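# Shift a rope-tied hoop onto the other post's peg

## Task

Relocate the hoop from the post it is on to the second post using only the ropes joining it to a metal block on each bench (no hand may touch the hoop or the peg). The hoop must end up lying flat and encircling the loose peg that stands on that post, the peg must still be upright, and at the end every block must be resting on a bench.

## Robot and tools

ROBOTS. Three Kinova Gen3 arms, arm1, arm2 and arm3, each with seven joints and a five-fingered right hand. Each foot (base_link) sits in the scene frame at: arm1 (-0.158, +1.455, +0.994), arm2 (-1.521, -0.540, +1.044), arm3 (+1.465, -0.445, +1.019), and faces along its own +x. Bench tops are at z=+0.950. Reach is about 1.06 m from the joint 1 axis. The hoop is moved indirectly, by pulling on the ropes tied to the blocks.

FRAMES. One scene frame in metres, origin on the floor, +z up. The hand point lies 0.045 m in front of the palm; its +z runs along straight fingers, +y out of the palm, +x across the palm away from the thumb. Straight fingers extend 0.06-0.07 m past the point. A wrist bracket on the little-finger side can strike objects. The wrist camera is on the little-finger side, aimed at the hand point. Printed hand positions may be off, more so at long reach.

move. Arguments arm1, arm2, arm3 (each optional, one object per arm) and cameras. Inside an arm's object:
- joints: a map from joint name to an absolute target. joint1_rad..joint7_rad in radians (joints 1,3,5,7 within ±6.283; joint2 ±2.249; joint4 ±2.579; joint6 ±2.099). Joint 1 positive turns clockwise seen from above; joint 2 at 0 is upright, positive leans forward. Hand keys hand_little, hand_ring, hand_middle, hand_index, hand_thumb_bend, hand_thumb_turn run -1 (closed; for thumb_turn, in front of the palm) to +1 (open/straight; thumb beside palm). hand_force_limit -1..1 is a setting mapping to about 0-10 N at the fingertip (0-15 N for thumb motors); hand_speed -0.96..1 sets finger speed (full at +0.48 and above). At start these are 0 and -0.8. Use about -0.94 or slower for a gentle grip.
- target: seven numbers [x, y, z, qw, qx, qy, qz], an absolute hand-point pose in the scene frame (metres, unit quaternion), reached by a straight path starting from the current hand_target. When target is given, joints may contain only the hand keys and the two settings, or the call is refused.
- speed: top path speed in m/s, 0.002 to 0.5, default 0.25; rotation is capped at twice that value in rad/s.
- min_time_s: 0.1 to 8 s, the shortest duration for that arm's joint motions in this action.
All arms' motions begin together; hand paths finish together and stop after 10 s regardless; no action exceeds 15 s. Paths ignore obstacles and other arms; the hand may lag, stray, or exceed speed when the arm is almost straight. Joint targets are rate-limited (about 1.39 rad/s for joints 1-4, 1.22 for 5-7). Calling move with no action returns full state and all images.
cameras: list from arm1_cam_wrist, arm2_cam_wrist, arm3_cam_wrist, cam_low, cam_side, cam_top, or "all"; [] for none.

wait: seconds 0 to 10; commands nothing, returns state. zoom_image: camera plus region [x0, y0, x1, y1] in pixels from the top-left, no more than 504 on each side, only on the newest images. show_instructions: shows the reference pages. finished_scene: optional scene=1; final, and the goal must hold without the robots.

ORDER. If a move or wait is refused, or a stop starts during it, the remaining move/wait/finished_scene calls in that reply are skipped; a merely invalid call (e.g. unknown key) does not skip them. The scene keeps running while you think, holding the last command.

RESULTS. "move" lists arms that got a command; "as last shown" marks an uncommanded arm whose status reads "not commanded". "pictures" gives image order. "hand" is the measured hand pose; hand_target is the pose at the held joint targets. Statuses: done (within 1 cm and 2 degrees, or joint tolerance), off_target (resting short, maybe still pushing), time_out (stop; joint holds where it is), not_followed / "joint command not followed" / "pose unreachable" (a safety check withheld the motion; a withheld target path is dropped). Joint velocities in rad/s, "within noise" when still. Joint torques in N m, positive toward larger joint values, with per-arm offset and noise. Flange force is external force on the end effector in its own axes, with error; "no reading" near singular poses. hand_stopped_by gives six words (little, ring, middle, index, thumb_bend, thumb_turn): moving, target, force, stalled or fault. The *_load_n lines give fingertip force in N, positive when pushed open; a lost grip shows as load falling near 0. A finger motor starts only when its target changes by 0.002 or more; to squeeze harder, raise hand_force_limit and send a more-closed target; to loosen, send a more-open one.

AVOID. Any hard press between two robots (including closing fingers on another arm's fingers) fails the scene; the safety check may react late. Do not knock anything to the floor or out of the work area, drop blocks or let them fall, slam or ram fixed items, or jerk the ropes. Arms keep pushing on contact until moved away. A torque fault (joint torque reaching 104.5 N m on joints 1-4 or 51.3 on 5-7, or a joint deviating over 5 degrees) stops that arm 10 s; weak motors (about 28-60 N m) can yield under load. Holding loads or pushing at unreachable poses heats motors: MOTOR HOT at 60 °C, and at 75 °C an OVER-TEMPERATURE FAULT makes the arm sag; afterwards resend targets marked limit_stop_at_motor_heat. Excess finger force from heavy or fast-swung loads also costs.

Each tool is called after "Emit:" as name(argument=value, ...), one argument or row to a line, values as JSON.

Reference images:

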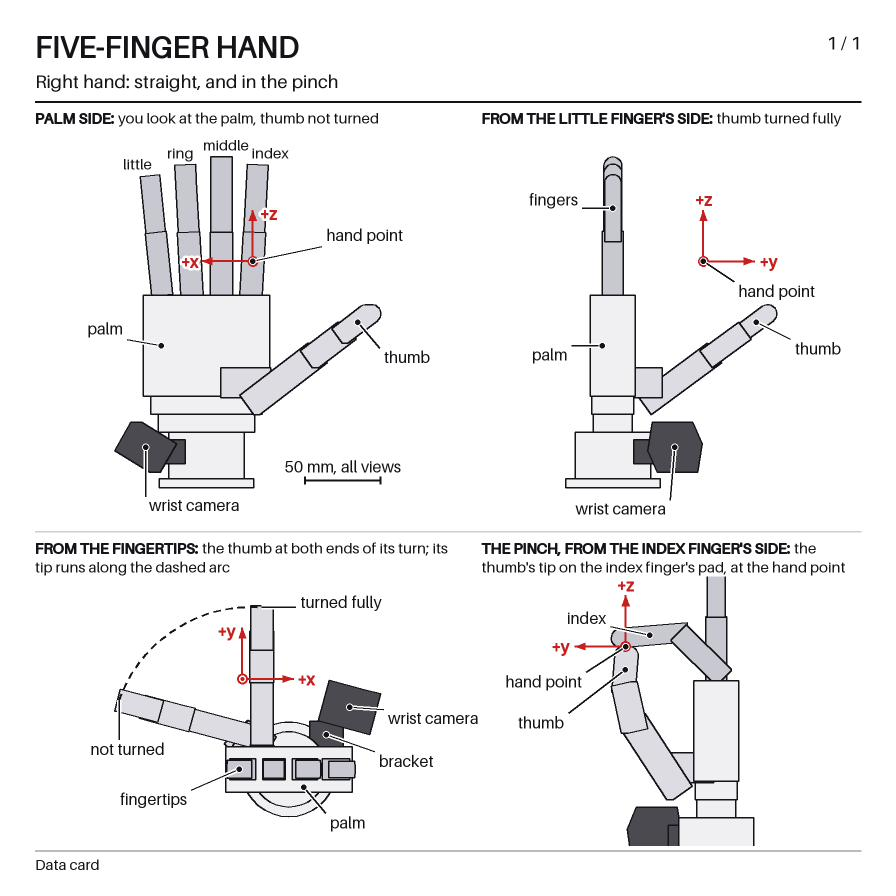

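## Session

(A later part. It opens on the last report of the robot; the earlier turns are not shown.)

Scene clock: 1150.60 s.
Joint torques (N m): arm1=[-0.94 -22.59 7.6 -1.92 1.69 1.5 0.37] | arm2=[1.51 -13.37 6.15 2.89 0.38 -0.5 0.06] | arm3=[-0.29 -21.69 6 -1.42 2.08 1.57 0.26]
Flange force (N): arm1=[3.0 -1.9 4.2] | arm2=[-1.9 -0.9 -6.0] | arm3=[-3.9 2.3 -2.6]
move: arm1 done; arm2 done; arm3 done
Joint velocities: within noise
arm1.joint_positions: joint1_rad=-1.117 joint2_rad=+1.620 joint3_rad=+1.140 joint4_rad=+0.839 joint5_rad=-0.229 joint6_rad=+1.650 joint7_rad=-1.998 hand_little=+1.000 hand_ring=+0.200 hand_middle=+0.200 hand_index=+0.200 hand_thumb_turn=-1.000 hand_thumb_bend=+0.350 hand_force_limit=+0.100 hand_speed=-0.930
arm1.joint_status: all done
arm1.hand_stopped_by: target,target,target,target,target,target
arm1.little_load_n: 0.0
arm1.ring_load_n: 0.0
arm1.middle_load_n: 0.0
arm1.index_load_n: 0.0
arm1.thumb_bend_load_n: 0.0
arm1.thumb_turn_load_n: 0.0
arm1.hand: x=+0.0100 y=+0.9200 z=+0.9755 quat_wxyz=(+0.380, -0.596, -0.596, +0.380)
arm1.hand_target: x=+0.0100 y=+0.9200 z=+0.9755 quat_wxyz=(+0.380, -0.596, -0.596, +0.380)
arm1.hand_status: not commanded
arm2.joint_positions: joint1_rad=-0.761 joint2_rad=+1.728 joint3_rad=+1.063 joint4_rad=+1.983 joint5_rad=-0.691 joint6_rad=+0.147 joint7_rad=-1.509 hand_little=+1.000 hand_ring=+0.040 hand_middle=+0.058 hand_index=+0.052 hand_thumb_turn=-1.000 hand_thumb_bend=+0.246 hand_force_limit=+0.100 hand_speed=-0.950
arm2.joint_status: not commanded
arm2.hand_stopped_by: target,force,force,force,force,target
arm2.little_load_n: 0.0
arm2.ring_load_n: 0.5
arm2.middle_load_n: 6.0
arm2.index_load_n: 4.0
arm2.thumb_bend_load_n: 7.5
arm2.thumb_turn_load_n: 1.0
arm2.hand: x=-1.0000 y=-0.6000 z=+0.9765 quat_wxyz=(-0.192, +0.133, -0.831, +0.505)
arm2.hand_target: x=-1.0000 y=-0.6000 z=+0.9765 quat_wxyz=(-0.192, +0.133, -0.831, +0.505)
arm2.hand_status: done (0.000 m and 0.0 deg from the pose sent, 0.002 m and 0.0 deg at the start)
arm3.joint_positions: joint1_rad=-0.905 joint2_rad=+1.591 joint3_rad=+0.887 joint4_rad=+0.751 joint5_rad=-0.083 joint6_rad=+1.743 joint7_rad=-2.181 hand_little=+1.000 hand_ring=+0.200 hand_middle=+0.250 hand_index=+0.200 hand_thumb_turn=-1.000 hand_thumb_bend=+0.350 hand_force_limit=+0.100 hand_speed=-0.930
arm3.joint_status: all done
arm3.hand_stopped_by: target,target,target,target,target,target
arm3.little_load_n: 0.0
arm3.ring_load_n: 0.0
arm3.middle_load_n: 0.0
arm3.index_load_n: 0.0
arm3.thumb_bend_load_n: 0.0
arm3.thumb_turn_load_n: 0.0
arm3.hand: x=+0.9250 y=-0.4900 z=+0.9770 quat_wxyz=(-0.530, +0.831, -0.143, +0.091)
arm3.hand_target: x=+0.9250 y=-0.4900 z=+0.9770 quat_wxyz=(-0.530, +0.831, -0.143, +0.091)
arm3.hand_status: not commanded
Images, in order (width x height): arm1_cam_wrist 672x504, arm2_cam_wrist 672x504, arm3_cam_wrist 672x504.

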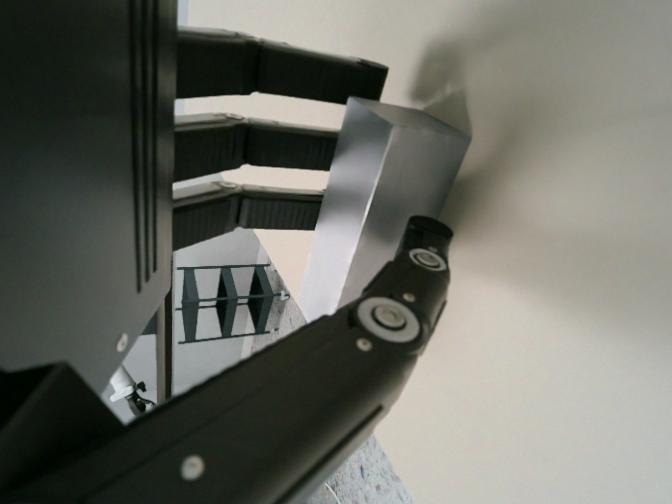

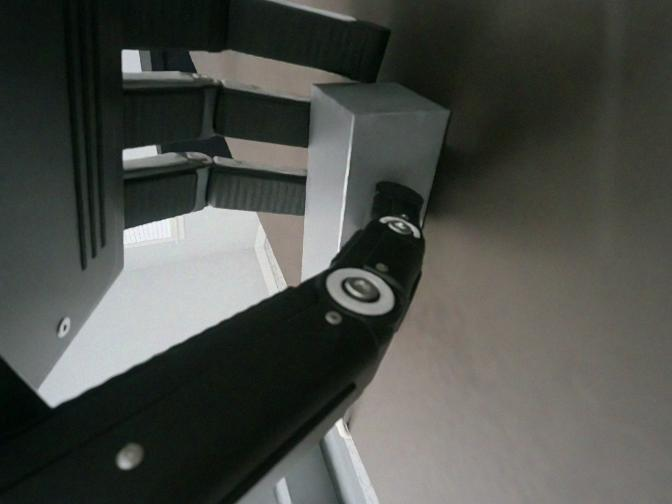

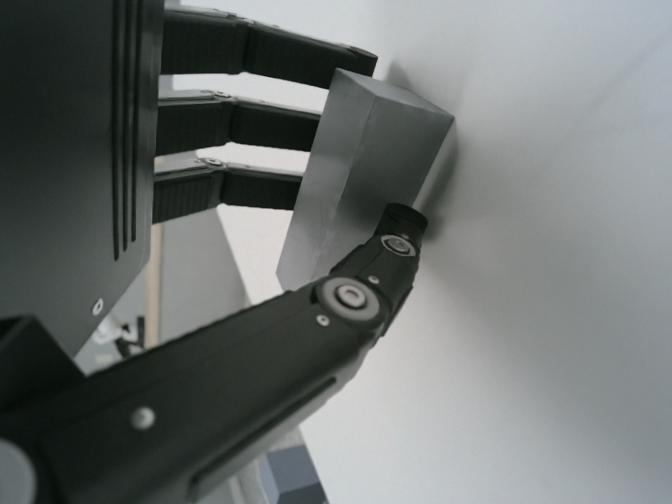

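Emit:
move(
  arm1={"target": [0.010, 0.920, 0.982, -0.3799, 0.5964, 0.5964, -0.3799], "speed": 0.01, "joints": {"hand_ring": 0.4, "hand_middle": 0.4, "hand_index": 0.4, "hand_thumb_bend": 0.55, "hand_speed": -0.85}},
  arm2={"target": [-1.000, -0.600, 0.9772, 0.1919, -0.1332, 0.8306, -0.5054], "speed": 0.02},
  arm3={"target": [0.925, -0.49, 0.984, -0.5296, 0.8313, -0.1428, 0.0910], "speed": 0.01, "joints": {"hand_ring": 0.4, "hand_middle": 0.4, "hand_index": 0.4, "hand_thumb_bend": 0.55, "hand_speed": -0.85}},
  cameras=["arm1_cam_wrist", "arm3_cam_wrist"],
)

Emit:
move(
  arm2={"joints": {"hand_ring": 0.15, "hand_middle": 0.15, "hand_index": 0.15, "hand_thumb_bend": 0.33, "hand_speed": -0.94}},
  cameras=["arm2_cam_wrist"],
)

Scene clock: 1166.20 s.
Joint torques (N m): arm1=[-0.86 -22.64 7.67 -2.05 1.67 1.44 0.35] | arm2=[0.95 -14.47 9.27 4.02 0.51 -1.03 -0.08] | arm3=[-0.28 -21.62 6.03 -1.43 2.13 1.53 0.28]
Flange force (N): arm1=[3.5 -2.0 4.4] | arm2=[-0.4 4.6 -2.0] | arm3=[-3.9 2.2 -2.8]
move: arm1 done; arm2 done; arm3 done
Joint velocities: within noise
arm1.joint_positions: joint1_rad=-1.119 joint2_rad=+1.609 joint3_rad=+1.143 joint4_rad=+0.847 joint5_rad=-0.225 joint6_rad=+1.651 joint7_rad=-1.991 hand_little=+1.000 hand_ring=+0.400 hand_middle=+0.400 hand_index=+0.400 hand_thumb_turn=-1.000 hand_thumb_bend=+0.550 hand_force_limit=+0.100 hand_speed=-0.850
arm1.joint_status: all done
arm1.hand_stopped_by: target,target,target,target,target,target
arm1.little_load_n: 0.0
arm1.ring_load_n: 0.0
arm1.middle_load_n: 0.0
arm1.index_load_n: 0.0
arm1.thumb_bend_load_n: 0.0
arm1.thumb_turn_load_n: 0.0
arm1.hand: x=+0.0100 y=+0.9200 z=+0.9820 quat_wxyz=(+0.380, -0.596, -0.596, +0.380)
arm1.hand_target: x=+0.0100 y=+0.9200 z=+0.9820 quat_wxyz=(+0.380, -0.596, -0.596, +0.380)
arm1.hand_status: done (0.000 m and 0.0 deg from the pose sent, 0.007 m and 0.0 deg at the start)
arm2.joint_positions: joint1_rad=-0.761 joint2_rad=+1.726 joint3_rad=+1.064 joint4_rad=+1.984 joint5_rad=-0.691 joint6_rad=+0.147 joint7_rad=-1.508 hand_little=+1.000 hand_ring=+0.040 hand_middle=+0.058 hand_index=+0.052 hand_thumb_turn=-1.000 hand_thumb_bend=+0.246 hand_force_limit=+0.100 hand_speed=-0.950
arm2.joint_status: not commanded
arm2.hand_stopped_by: target,force,force,force,force,target
arm2.little_load_n: 0.0
arm2.ring_load_n: 0.0
arm2.middle_load_n: 6.0
arm2.index_load_n: 4.0
arm2.thumb_bend_load_n: 7.5
arm2.thumb_turn_load_n: 1.0
arm2.hand: x=-1.0000 y=-0.6000 z=+0.9772 quat_wxyz=(-0.192, +0.133, -0.831, +0.505)
arm2.hand_target: x=-1.0000 y=-0.6000 z=+0.9772 quat_wxyz=(-0.192, +0.133, -0.831, +0.505)
arm2.hand_status: done (0.000 m and 0.0 deg from the pose sent, 0.001 m and 0.0 deg at the start)
arm3.joint_positions: joint1_rad=-0.909 joint2_rad=+1.579 joint3_rad=+0.890 joint4_rad=+0.762 joint5_rad=-0.078 joint6_rad=+1.743 joint7_rad=-2.173 hand_little=+1.000 hand_ring=+0.400 hand_middle=+0.400 hand_index=+0.400 hand_thumb_turn=-1.000 hand_thumb_bend=+0.550 hand_force_limit=+0.100 hand_speed=-0.850
arm3.joint_status: all done
arm3.hand_stopped_by: target,target,target,target,target,target
arm3.little_load_n: 0.0
arm3.ring_load_n: 0.0
arm3.middle_load_n: 0.0
arm3.index_load_n: 0.0
arm3.thumb_bend_load_n: 0.0
arm3.thumb_turn_load_n: 0.0
arm3.hand: x=+0.9250 y=-0.4900 z=+0.9840 quat_wxyz=(-0.530, +0.831, -0.143, +0.091)
arm3.hand_target: x=+0.9250 y=-0.4900 z=+0.9840 quat_wxyz=(-0.530, +0.831, -0.143, +0.091)
arm3.hand_status: done (0.000 m and 0.0 deg from the pose sent, 0.007 m and 0.0 deg at the start)
Images, in order (width x height): arm1_cam_wrist 672x504, arm3_cam_wrist 672x504.

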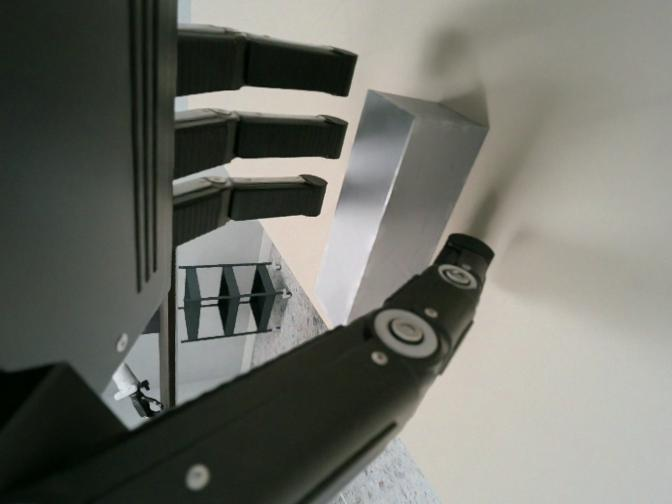

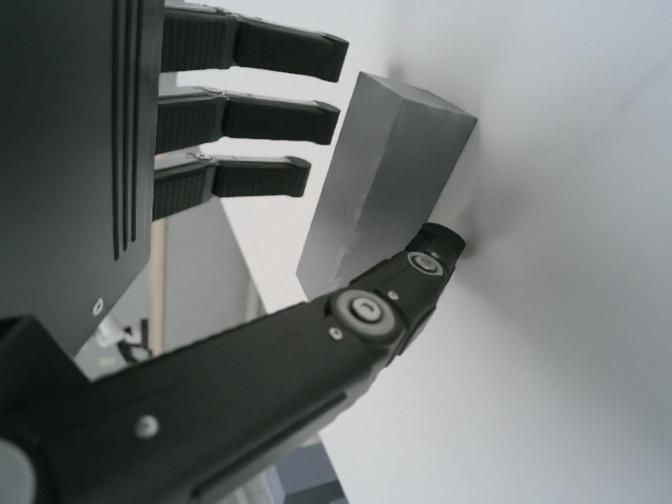

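Scene clock: 1167.67 s.
Joint torques (N m): arm1=[-0.97 -22.68 7.59 -2.04 1.69 1.42 0.41] | arm2=[0.88 -14.34 8.56 3.72 0.48 -0.95 -0.04] | arm3=[-0.22 -21.67 6.03 -1.41 2.06 1.56 0.27]
Flange force (N): arm1=[3.0 -1.7 4.2] | arm2=[-0.9 3.4 -2.4] | arm3=[-3.8 2.3 -2.7]
move: arm2 done
Joint velocities: within noise
arm1, arm3: as last shown
arm2.joint_positions: joint1_rad=-0.761 joint2_rad=+1.726 joint3_rad=+1.064 joint4_rad=+1.984 joint5_rad=-0.691 joint6_rad=+0.147 joint7_rad=-1.508 hand_little=+1.000 hand_ring=+0.150 hand_middle=+0.150 hand_index=+0.150 hand_thumb_turn=-1.000 hand_thumb_bend=+0.330 hand_force_limit=+0.100 hand_speed=-0.940
arm2.joint_status: all done
arm2.hand_stopped_by: target,target,target,target,target,target
arm2.little_load_n: 0.0
arm2.ring_load_n: 0.0
arm2.middle_load_n: 0.0
arm2.index_load_n: -0.5
arm2.thumb_bend_load_n: 0.0
arm2.thumb_turn_load_n: 0.0
arm2.hand: x=-1.0000 y=-0.6000 z=+0.9772 quat_wxyz=(-0.192, +0.133, -0.831, +0.505)
arm2.hand_target: x=-1.0000 y=-0.6000 z=+0.9772 quat_wxyz=(-0.192, +0.133, -0.831, +0.505)
arm2.hand_status: not commanded
Images, in order (width x height): arm2_cam_wrist 672x504.

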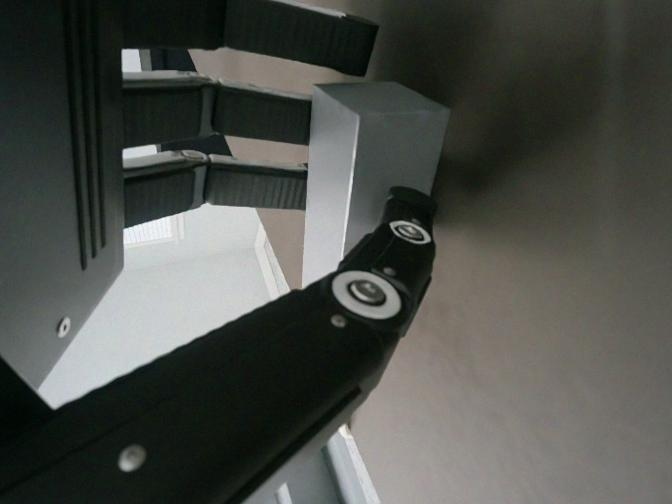

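Emit:
move(
  arm1={"target": [0.010, 0.920, 1.10, -0.3799, 0.5964, 0.5964, -0.3799], "speed": 0.05},
  arm2={"target": [-1.000, -0.600, 0.984, 0.1919, -0.1332, 0.8306, -0.5054], "speed": 0.01, "joints": {"hand_ring": 0.4, "hand_middle": 0.4, "hand_index": 0.4, "hand_thumb_bend": 0.55, "hand_speed": -0.85}},
  arm3={"target": [0.925, -0.49, 1.10, -0.5296, 0.8313, -0.1428, 0.0910], "speed": 0.05},
  cameras=["all"],
)

Scene clock: 1175.57 s.
Joint torques (N m): arm1=[-0.9 -22.28 7.93 -2.94 1.73 1.12 0.37] | arm2=[0.87 -14.33 8.59 3.61 0.45 -0.94 -0.04] | arm3=[-0.26 -21.36 6.46 -2.19 2.23 1.32 0.29]
Flange force (N): arm1=[2.9 -1.0 4.5] | arm2=[-0.9 3.2 -2.4] | arm3=[-3.4 1.4 -2.5]
move: arm1 done; arm2 done; arm3 done
Joint velocities: within noise
arm1.joint_positions: joint1_rad=-1.146 joint2_rad=+1.436 joint3_rad=+1.207 joint4_rad=+0.903 joint5_rad=-0.135 joint6_rad=+1.711 joint7_rad=-1.854 hand_little=+1.000 hand_ring=+0.400 hand_middle=+0.400 hand_index=+0.400 hand_thumb_turn=-1.000 hand_thumb_bend=+0.550 hand_force_limit=+0.100 hand_speed=-0.850
arm1.joint_status: not commanded
arm1.hand_stopped_by: target,target,target,target,target,target
arm1.little_load_n: 0.0
arm1.ring_load_n: 0.0
arm1.middle_load_n: 0.0
arm1.index_load_n: 0.0
arm1.thumb_bend_load_n: 0.0
arm1.thumb_turn_load_n: 0.0
arm1.hand: x=+0.0100 y=+0.9200 z=+1.1000 quat_wxyz=(+0.380, -0.596, -0.596, +0.380)
arm1.hand_target: x=+0.0100 y=+0.9200 z=+1.1000 quat_wxyz=(+0.380, -0.596, -0.596, +0.380)
arm1.hand_status: done (0.000 m and 0.0 deg from the pose sent, 0.118 m and 0.0 deg at the start)
arm2.joint_positions: joint1_rad=-0.760 joint2_rad=+1.710 joint3_rad=+1.070 joint4_rad=+1.994 joint5_rad=-0.684 joint6_rad=+0.145 joint7_rad=-1.499 hand_little=+1.000 hand_ring=+0.400 hand_middle=+0.400 hand_index=+0.400 hand_thumb_turn=-1.000 hand_thumb_bend=+0.550 hand_force_limit=+0.100 hand_speed=-0.850
arm2.joint_status: all done
arm2.hand_stopped_by: target,target,target,target,target,target
arm2.little_load_n: 0.0
arm2.ring_load_n: 0.0
arm2.middle_load_n: 0.0
arm2.index_load_n: 0.0
arm2.thumb_bend_load_n: 0.0
arm2.thumb_turn_load_n: 0.0
arm2.hand: x=-1.0000 y=-0.6000 z=+0.9840 quat_wxyz=(-0.192, +0.133, -0.831, +0.505)
arm2.hand_target: x=-1.0000 y=-0.6000 z=+0.9840 quat_wxyz=(-0.192, +0.133, -0.831, +0.505)
arm2.hand_status: done (0.000 m and 0.0 deg from the pose sent, 0.007 m and 0.0 deg at the start)
arm3.joint_positions: joint1_rad=-0.941 joint2_rad=+1.394 joint3_rad=+0.944 joint4_rad=+0.851 joint5_rad=+0.002 joint6_rad=+1.797 joint7_rad=-2.048 hand_little=+1.000 hand_ring=+0.400 hand_middle=+0.400 hand_index=+0.400 hand_thumb_turn=-1.000 hand_thumb_bend=+0.550 hand_force_limit=+0.100 hand_speed=-0.850
arm3.joint_status: not commanded
arm3.hand_stopped_by: target,target,target,target,target,target
arm3.little_load_n: 0.0
arm3.ring_load_n: 0.0
arm3.middle_load_n: 0.0
arm3.index_load_n: 0.0
arm3.thumb_bend_load_n: 0.5
arm3.thumb_turn_load_n: 0.0
arm3.hand: x=+0.9250 y=-0.4900 z=+1.1000 quat_wxyz=(-0.530, +0.831, -0.143, +0.091)
arm3.hand_target: x=+0.9250 y=-0.4900 z=+1.1000 quat_wxyz=(-0.530, +0.831, -0.143, +0.091)
arm3.hand_status: done (0.000 m and 0.0 deg from the pose sent, 0.116 m and 0.0 deg at the start)
pictures: arm1_cam_wrist, arm2_cam_wrist, arm3_cam_wrist, cam_low, cam_side, cam_top
Images, in order (width x height): arm1_cam_wrist 672x504, arm2_cam_wrist 672x504, arm3_cam_wrist 672x504, cam_low 672x504, cam_side 672x504, cam_top 672x504.

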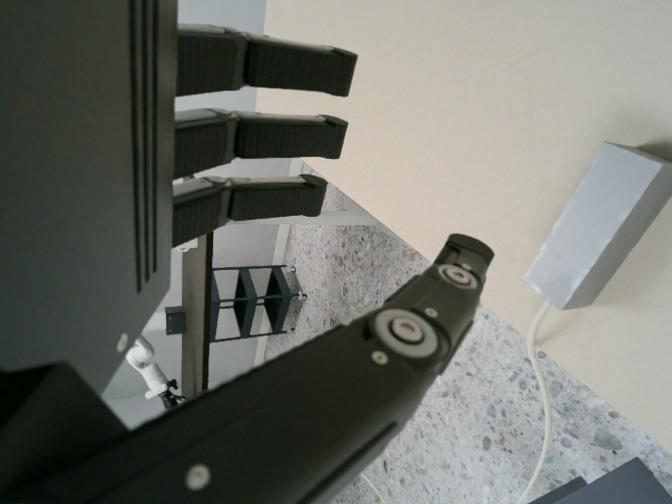

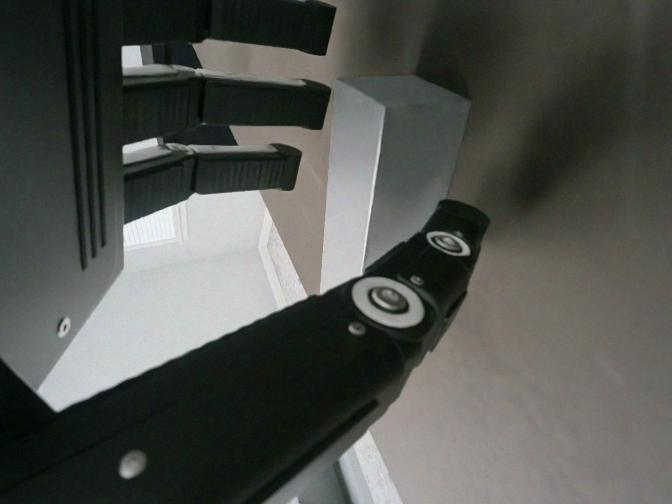

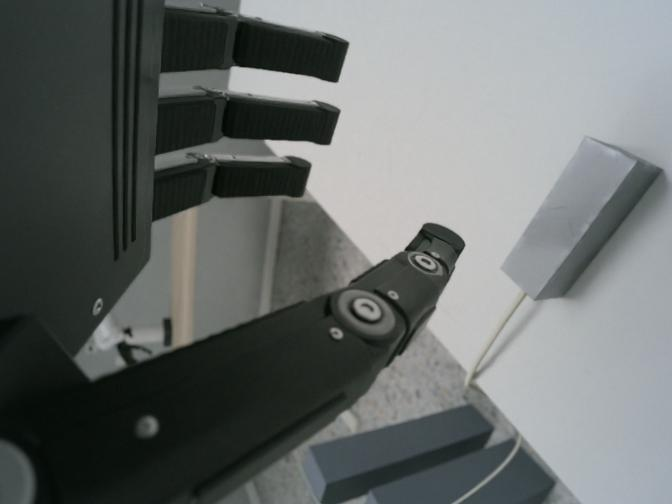

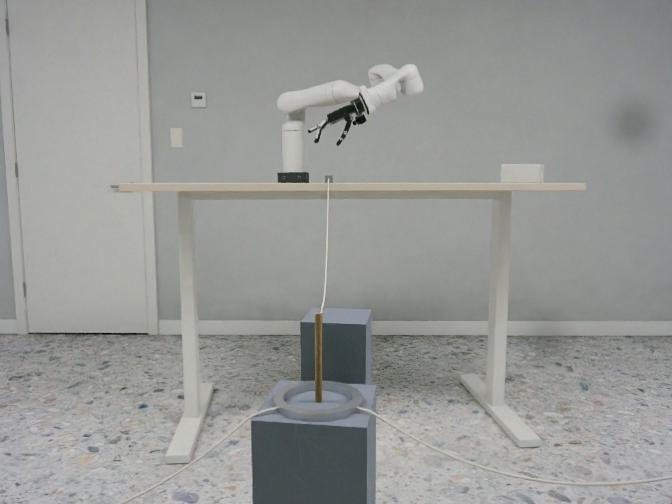

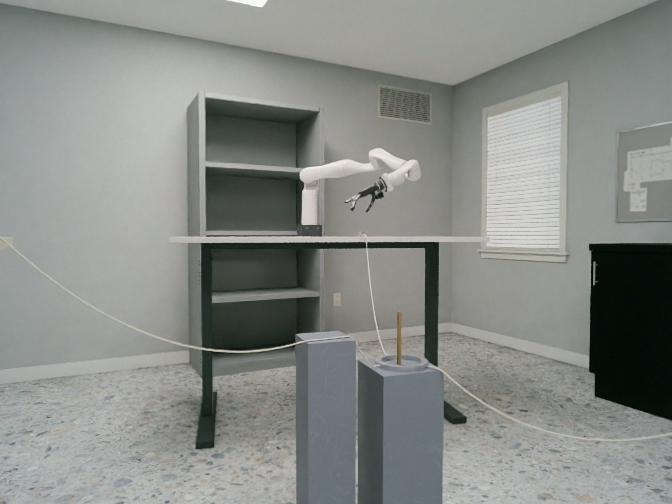

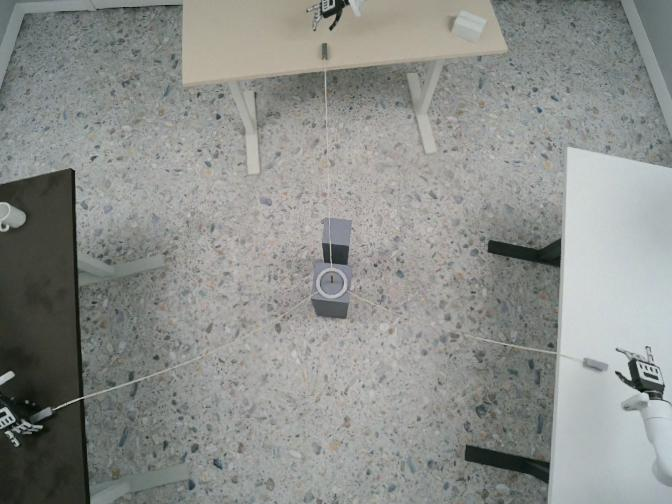

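Emit:
move(
  arm2={"target": [-1.000, -0.600, 1.10, 0.1919, -0.1332, 0.8306, -0.5054], "speed": 0.05},
  cameras=["all"],
)

Emit:
zoom_image(
  camera="cam_low",
  region=[200, 250, 430, 450],
)

Emit:
zoom_image(
  camera="cam_side",
  region=[290, 290, 470, 420],
)

Emit:
zoom_image(
  camera="cam_top",
  region=[0, 340, 120, 480],
)

Scene clock: 1184.40 s.
Joint torques (N m): arm1=[-0.86 -22.3 7.89 -3 1.79 1.14 0.34] | arm2=[0.89 -14.31 8.65 0.97 0.49 -1.29 -0.02] | arm3=[-0.24 -21.35 6.45 -2.21 2.24 1.28 0.28]
Flange force (N): arm1=[3.3 -1.1 4.8] | arm2=[-1.3 2.7 -2.9] | arm3=[-3.4 1.3 -2.5]
move: arm2 done
Joint velocities: within noise
arm1, arm3: as last shown
arm1.ring_load_n: -0.5
arm2.joint_positions: joint1_rad=-0.766 joint2_rad=+1.457 joint3_rad=+1.225 joint4_rad=+2.098 joint5_rad=-0.554 joint6_rad=+0.169 joint7_rad=-1.354 hand_little=+1.000 hand_ring=+0.400 hand_middle=+0.400 hand_index=+0.400 hand_thumb_turn=-1.000 hand_thumb_bend=+0.550 hand_force_limit=+0.100 hand_speed=-0.850
arm2.joint_status: not commanded
arm2.hand_stopped_by: target,target,target,target,target,target
arm2.little_load_n: 0.0
arm2.ring_load_n: 0.0
arm2.middle_load_n: 0.0
arm2.index_load_n: 0.0
arm2.thumb_bend_load_n: 0.0
arm2.thumb_turn_load_n: -0.5
arm2.hand: x=-1.0000 y=-0.6000 z=+1.1000 quat_wxyz=(-0.192, +0.133, -0.831, +0.505)
arm2.hand_target: x=-1.0000 y=-0.6000 z=+1.1000 quat_wxyz=(-0.192, +0.133, -0.831, +0.505)
arm2.hand_status: done (0.000 m and 0.0 deg from the pose sent, 0.116 m and 0.0 deg at the start)
arm3.thumb_bend_load_n: 0.0
pictures: arm1_cam_wrist, arm2_cam_wrist, arm3_cam_wrist, cam_low, cam_side, cam_top
Images, in order (width x height): arm1_cam_wrist 672x504, arm2_cam_wrist 672x504, arm3_cam_wrist 672x504, cam_low 672x504, cam_side 672x504, cam_top 672x504.

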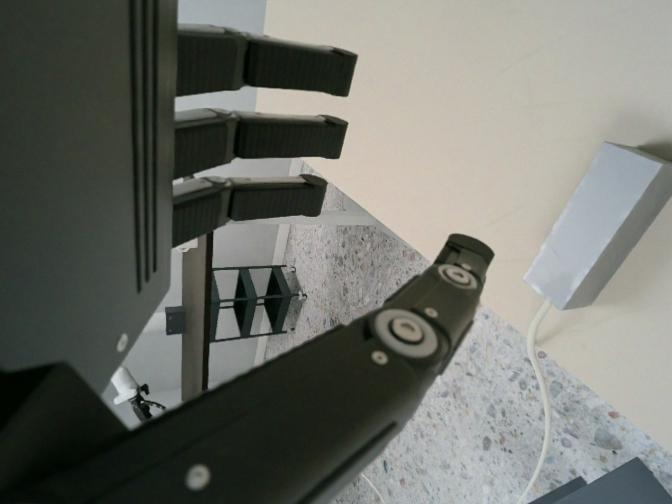

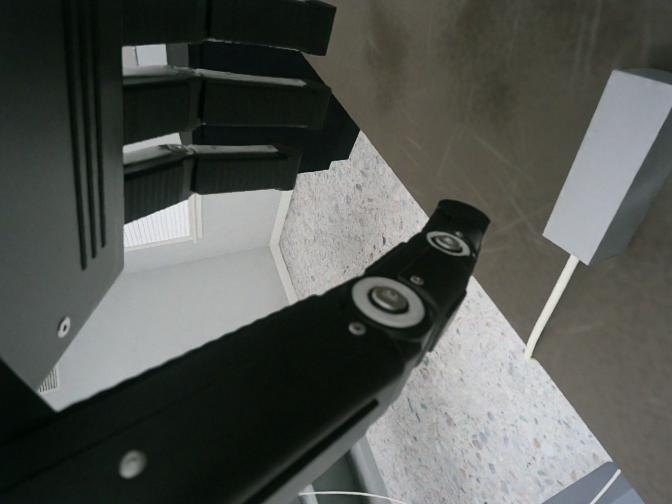

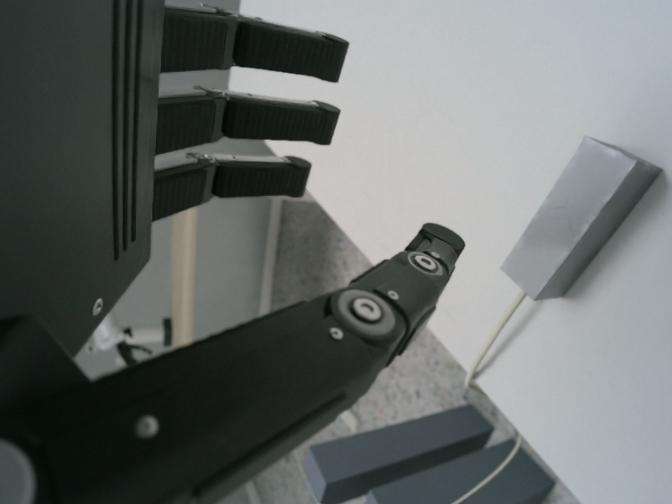

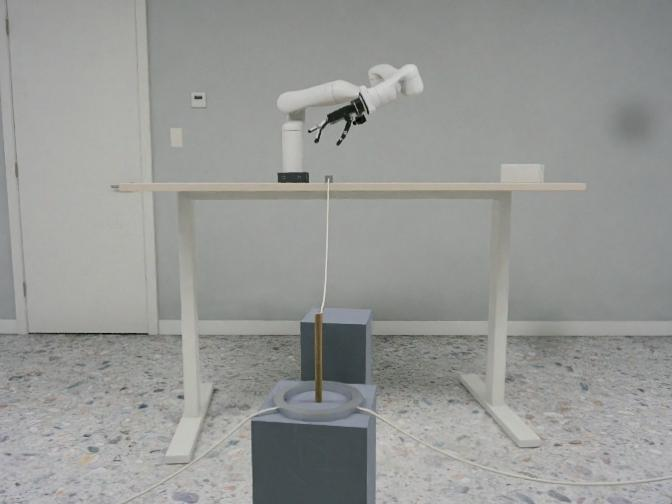

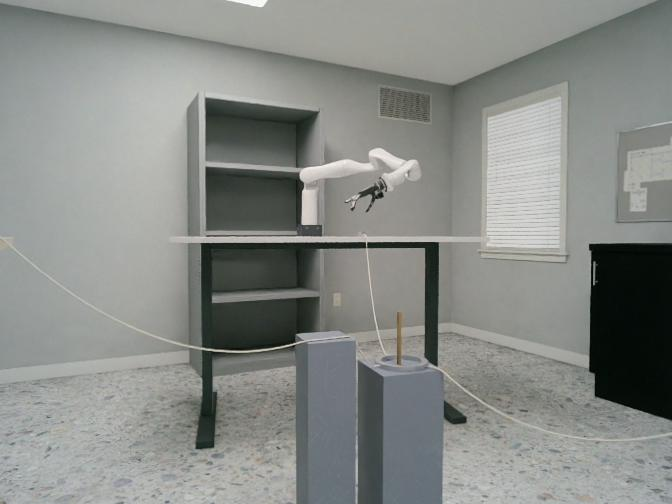

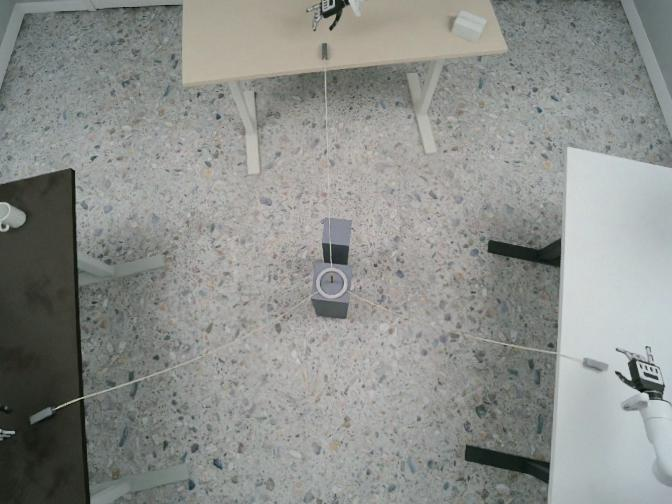

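Scaled by 2.191 from the camera's image (finer frame: 960x720).

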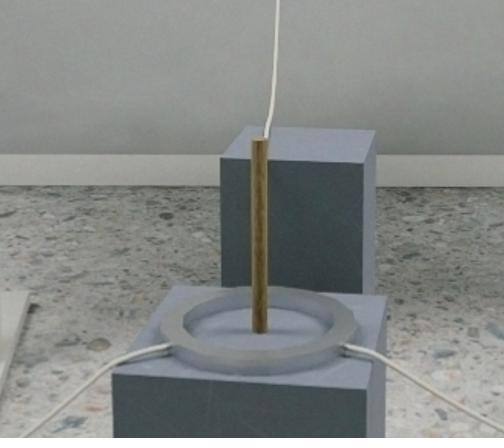

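Scaled by 2.800 from the camera's image (finer frame: 960x720).

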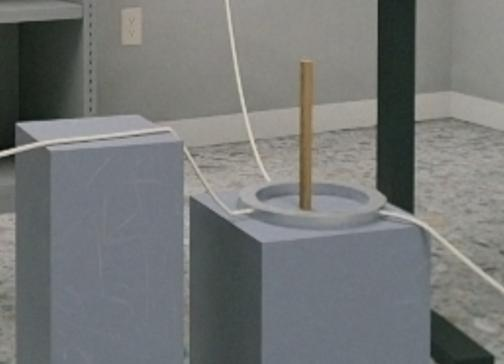

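Scaled by 3.600 from the camera's image (finer frame: 960x720).

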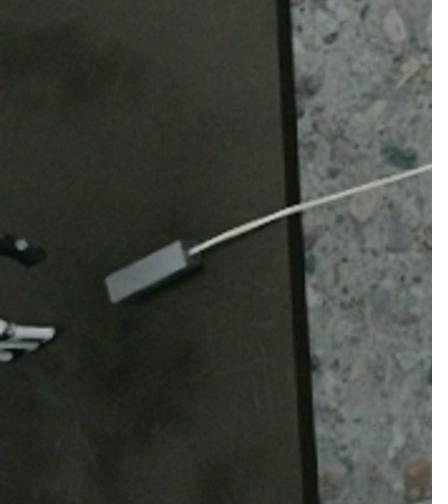

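Emit:
finished_scene(
)

The scene is finished: the task was done.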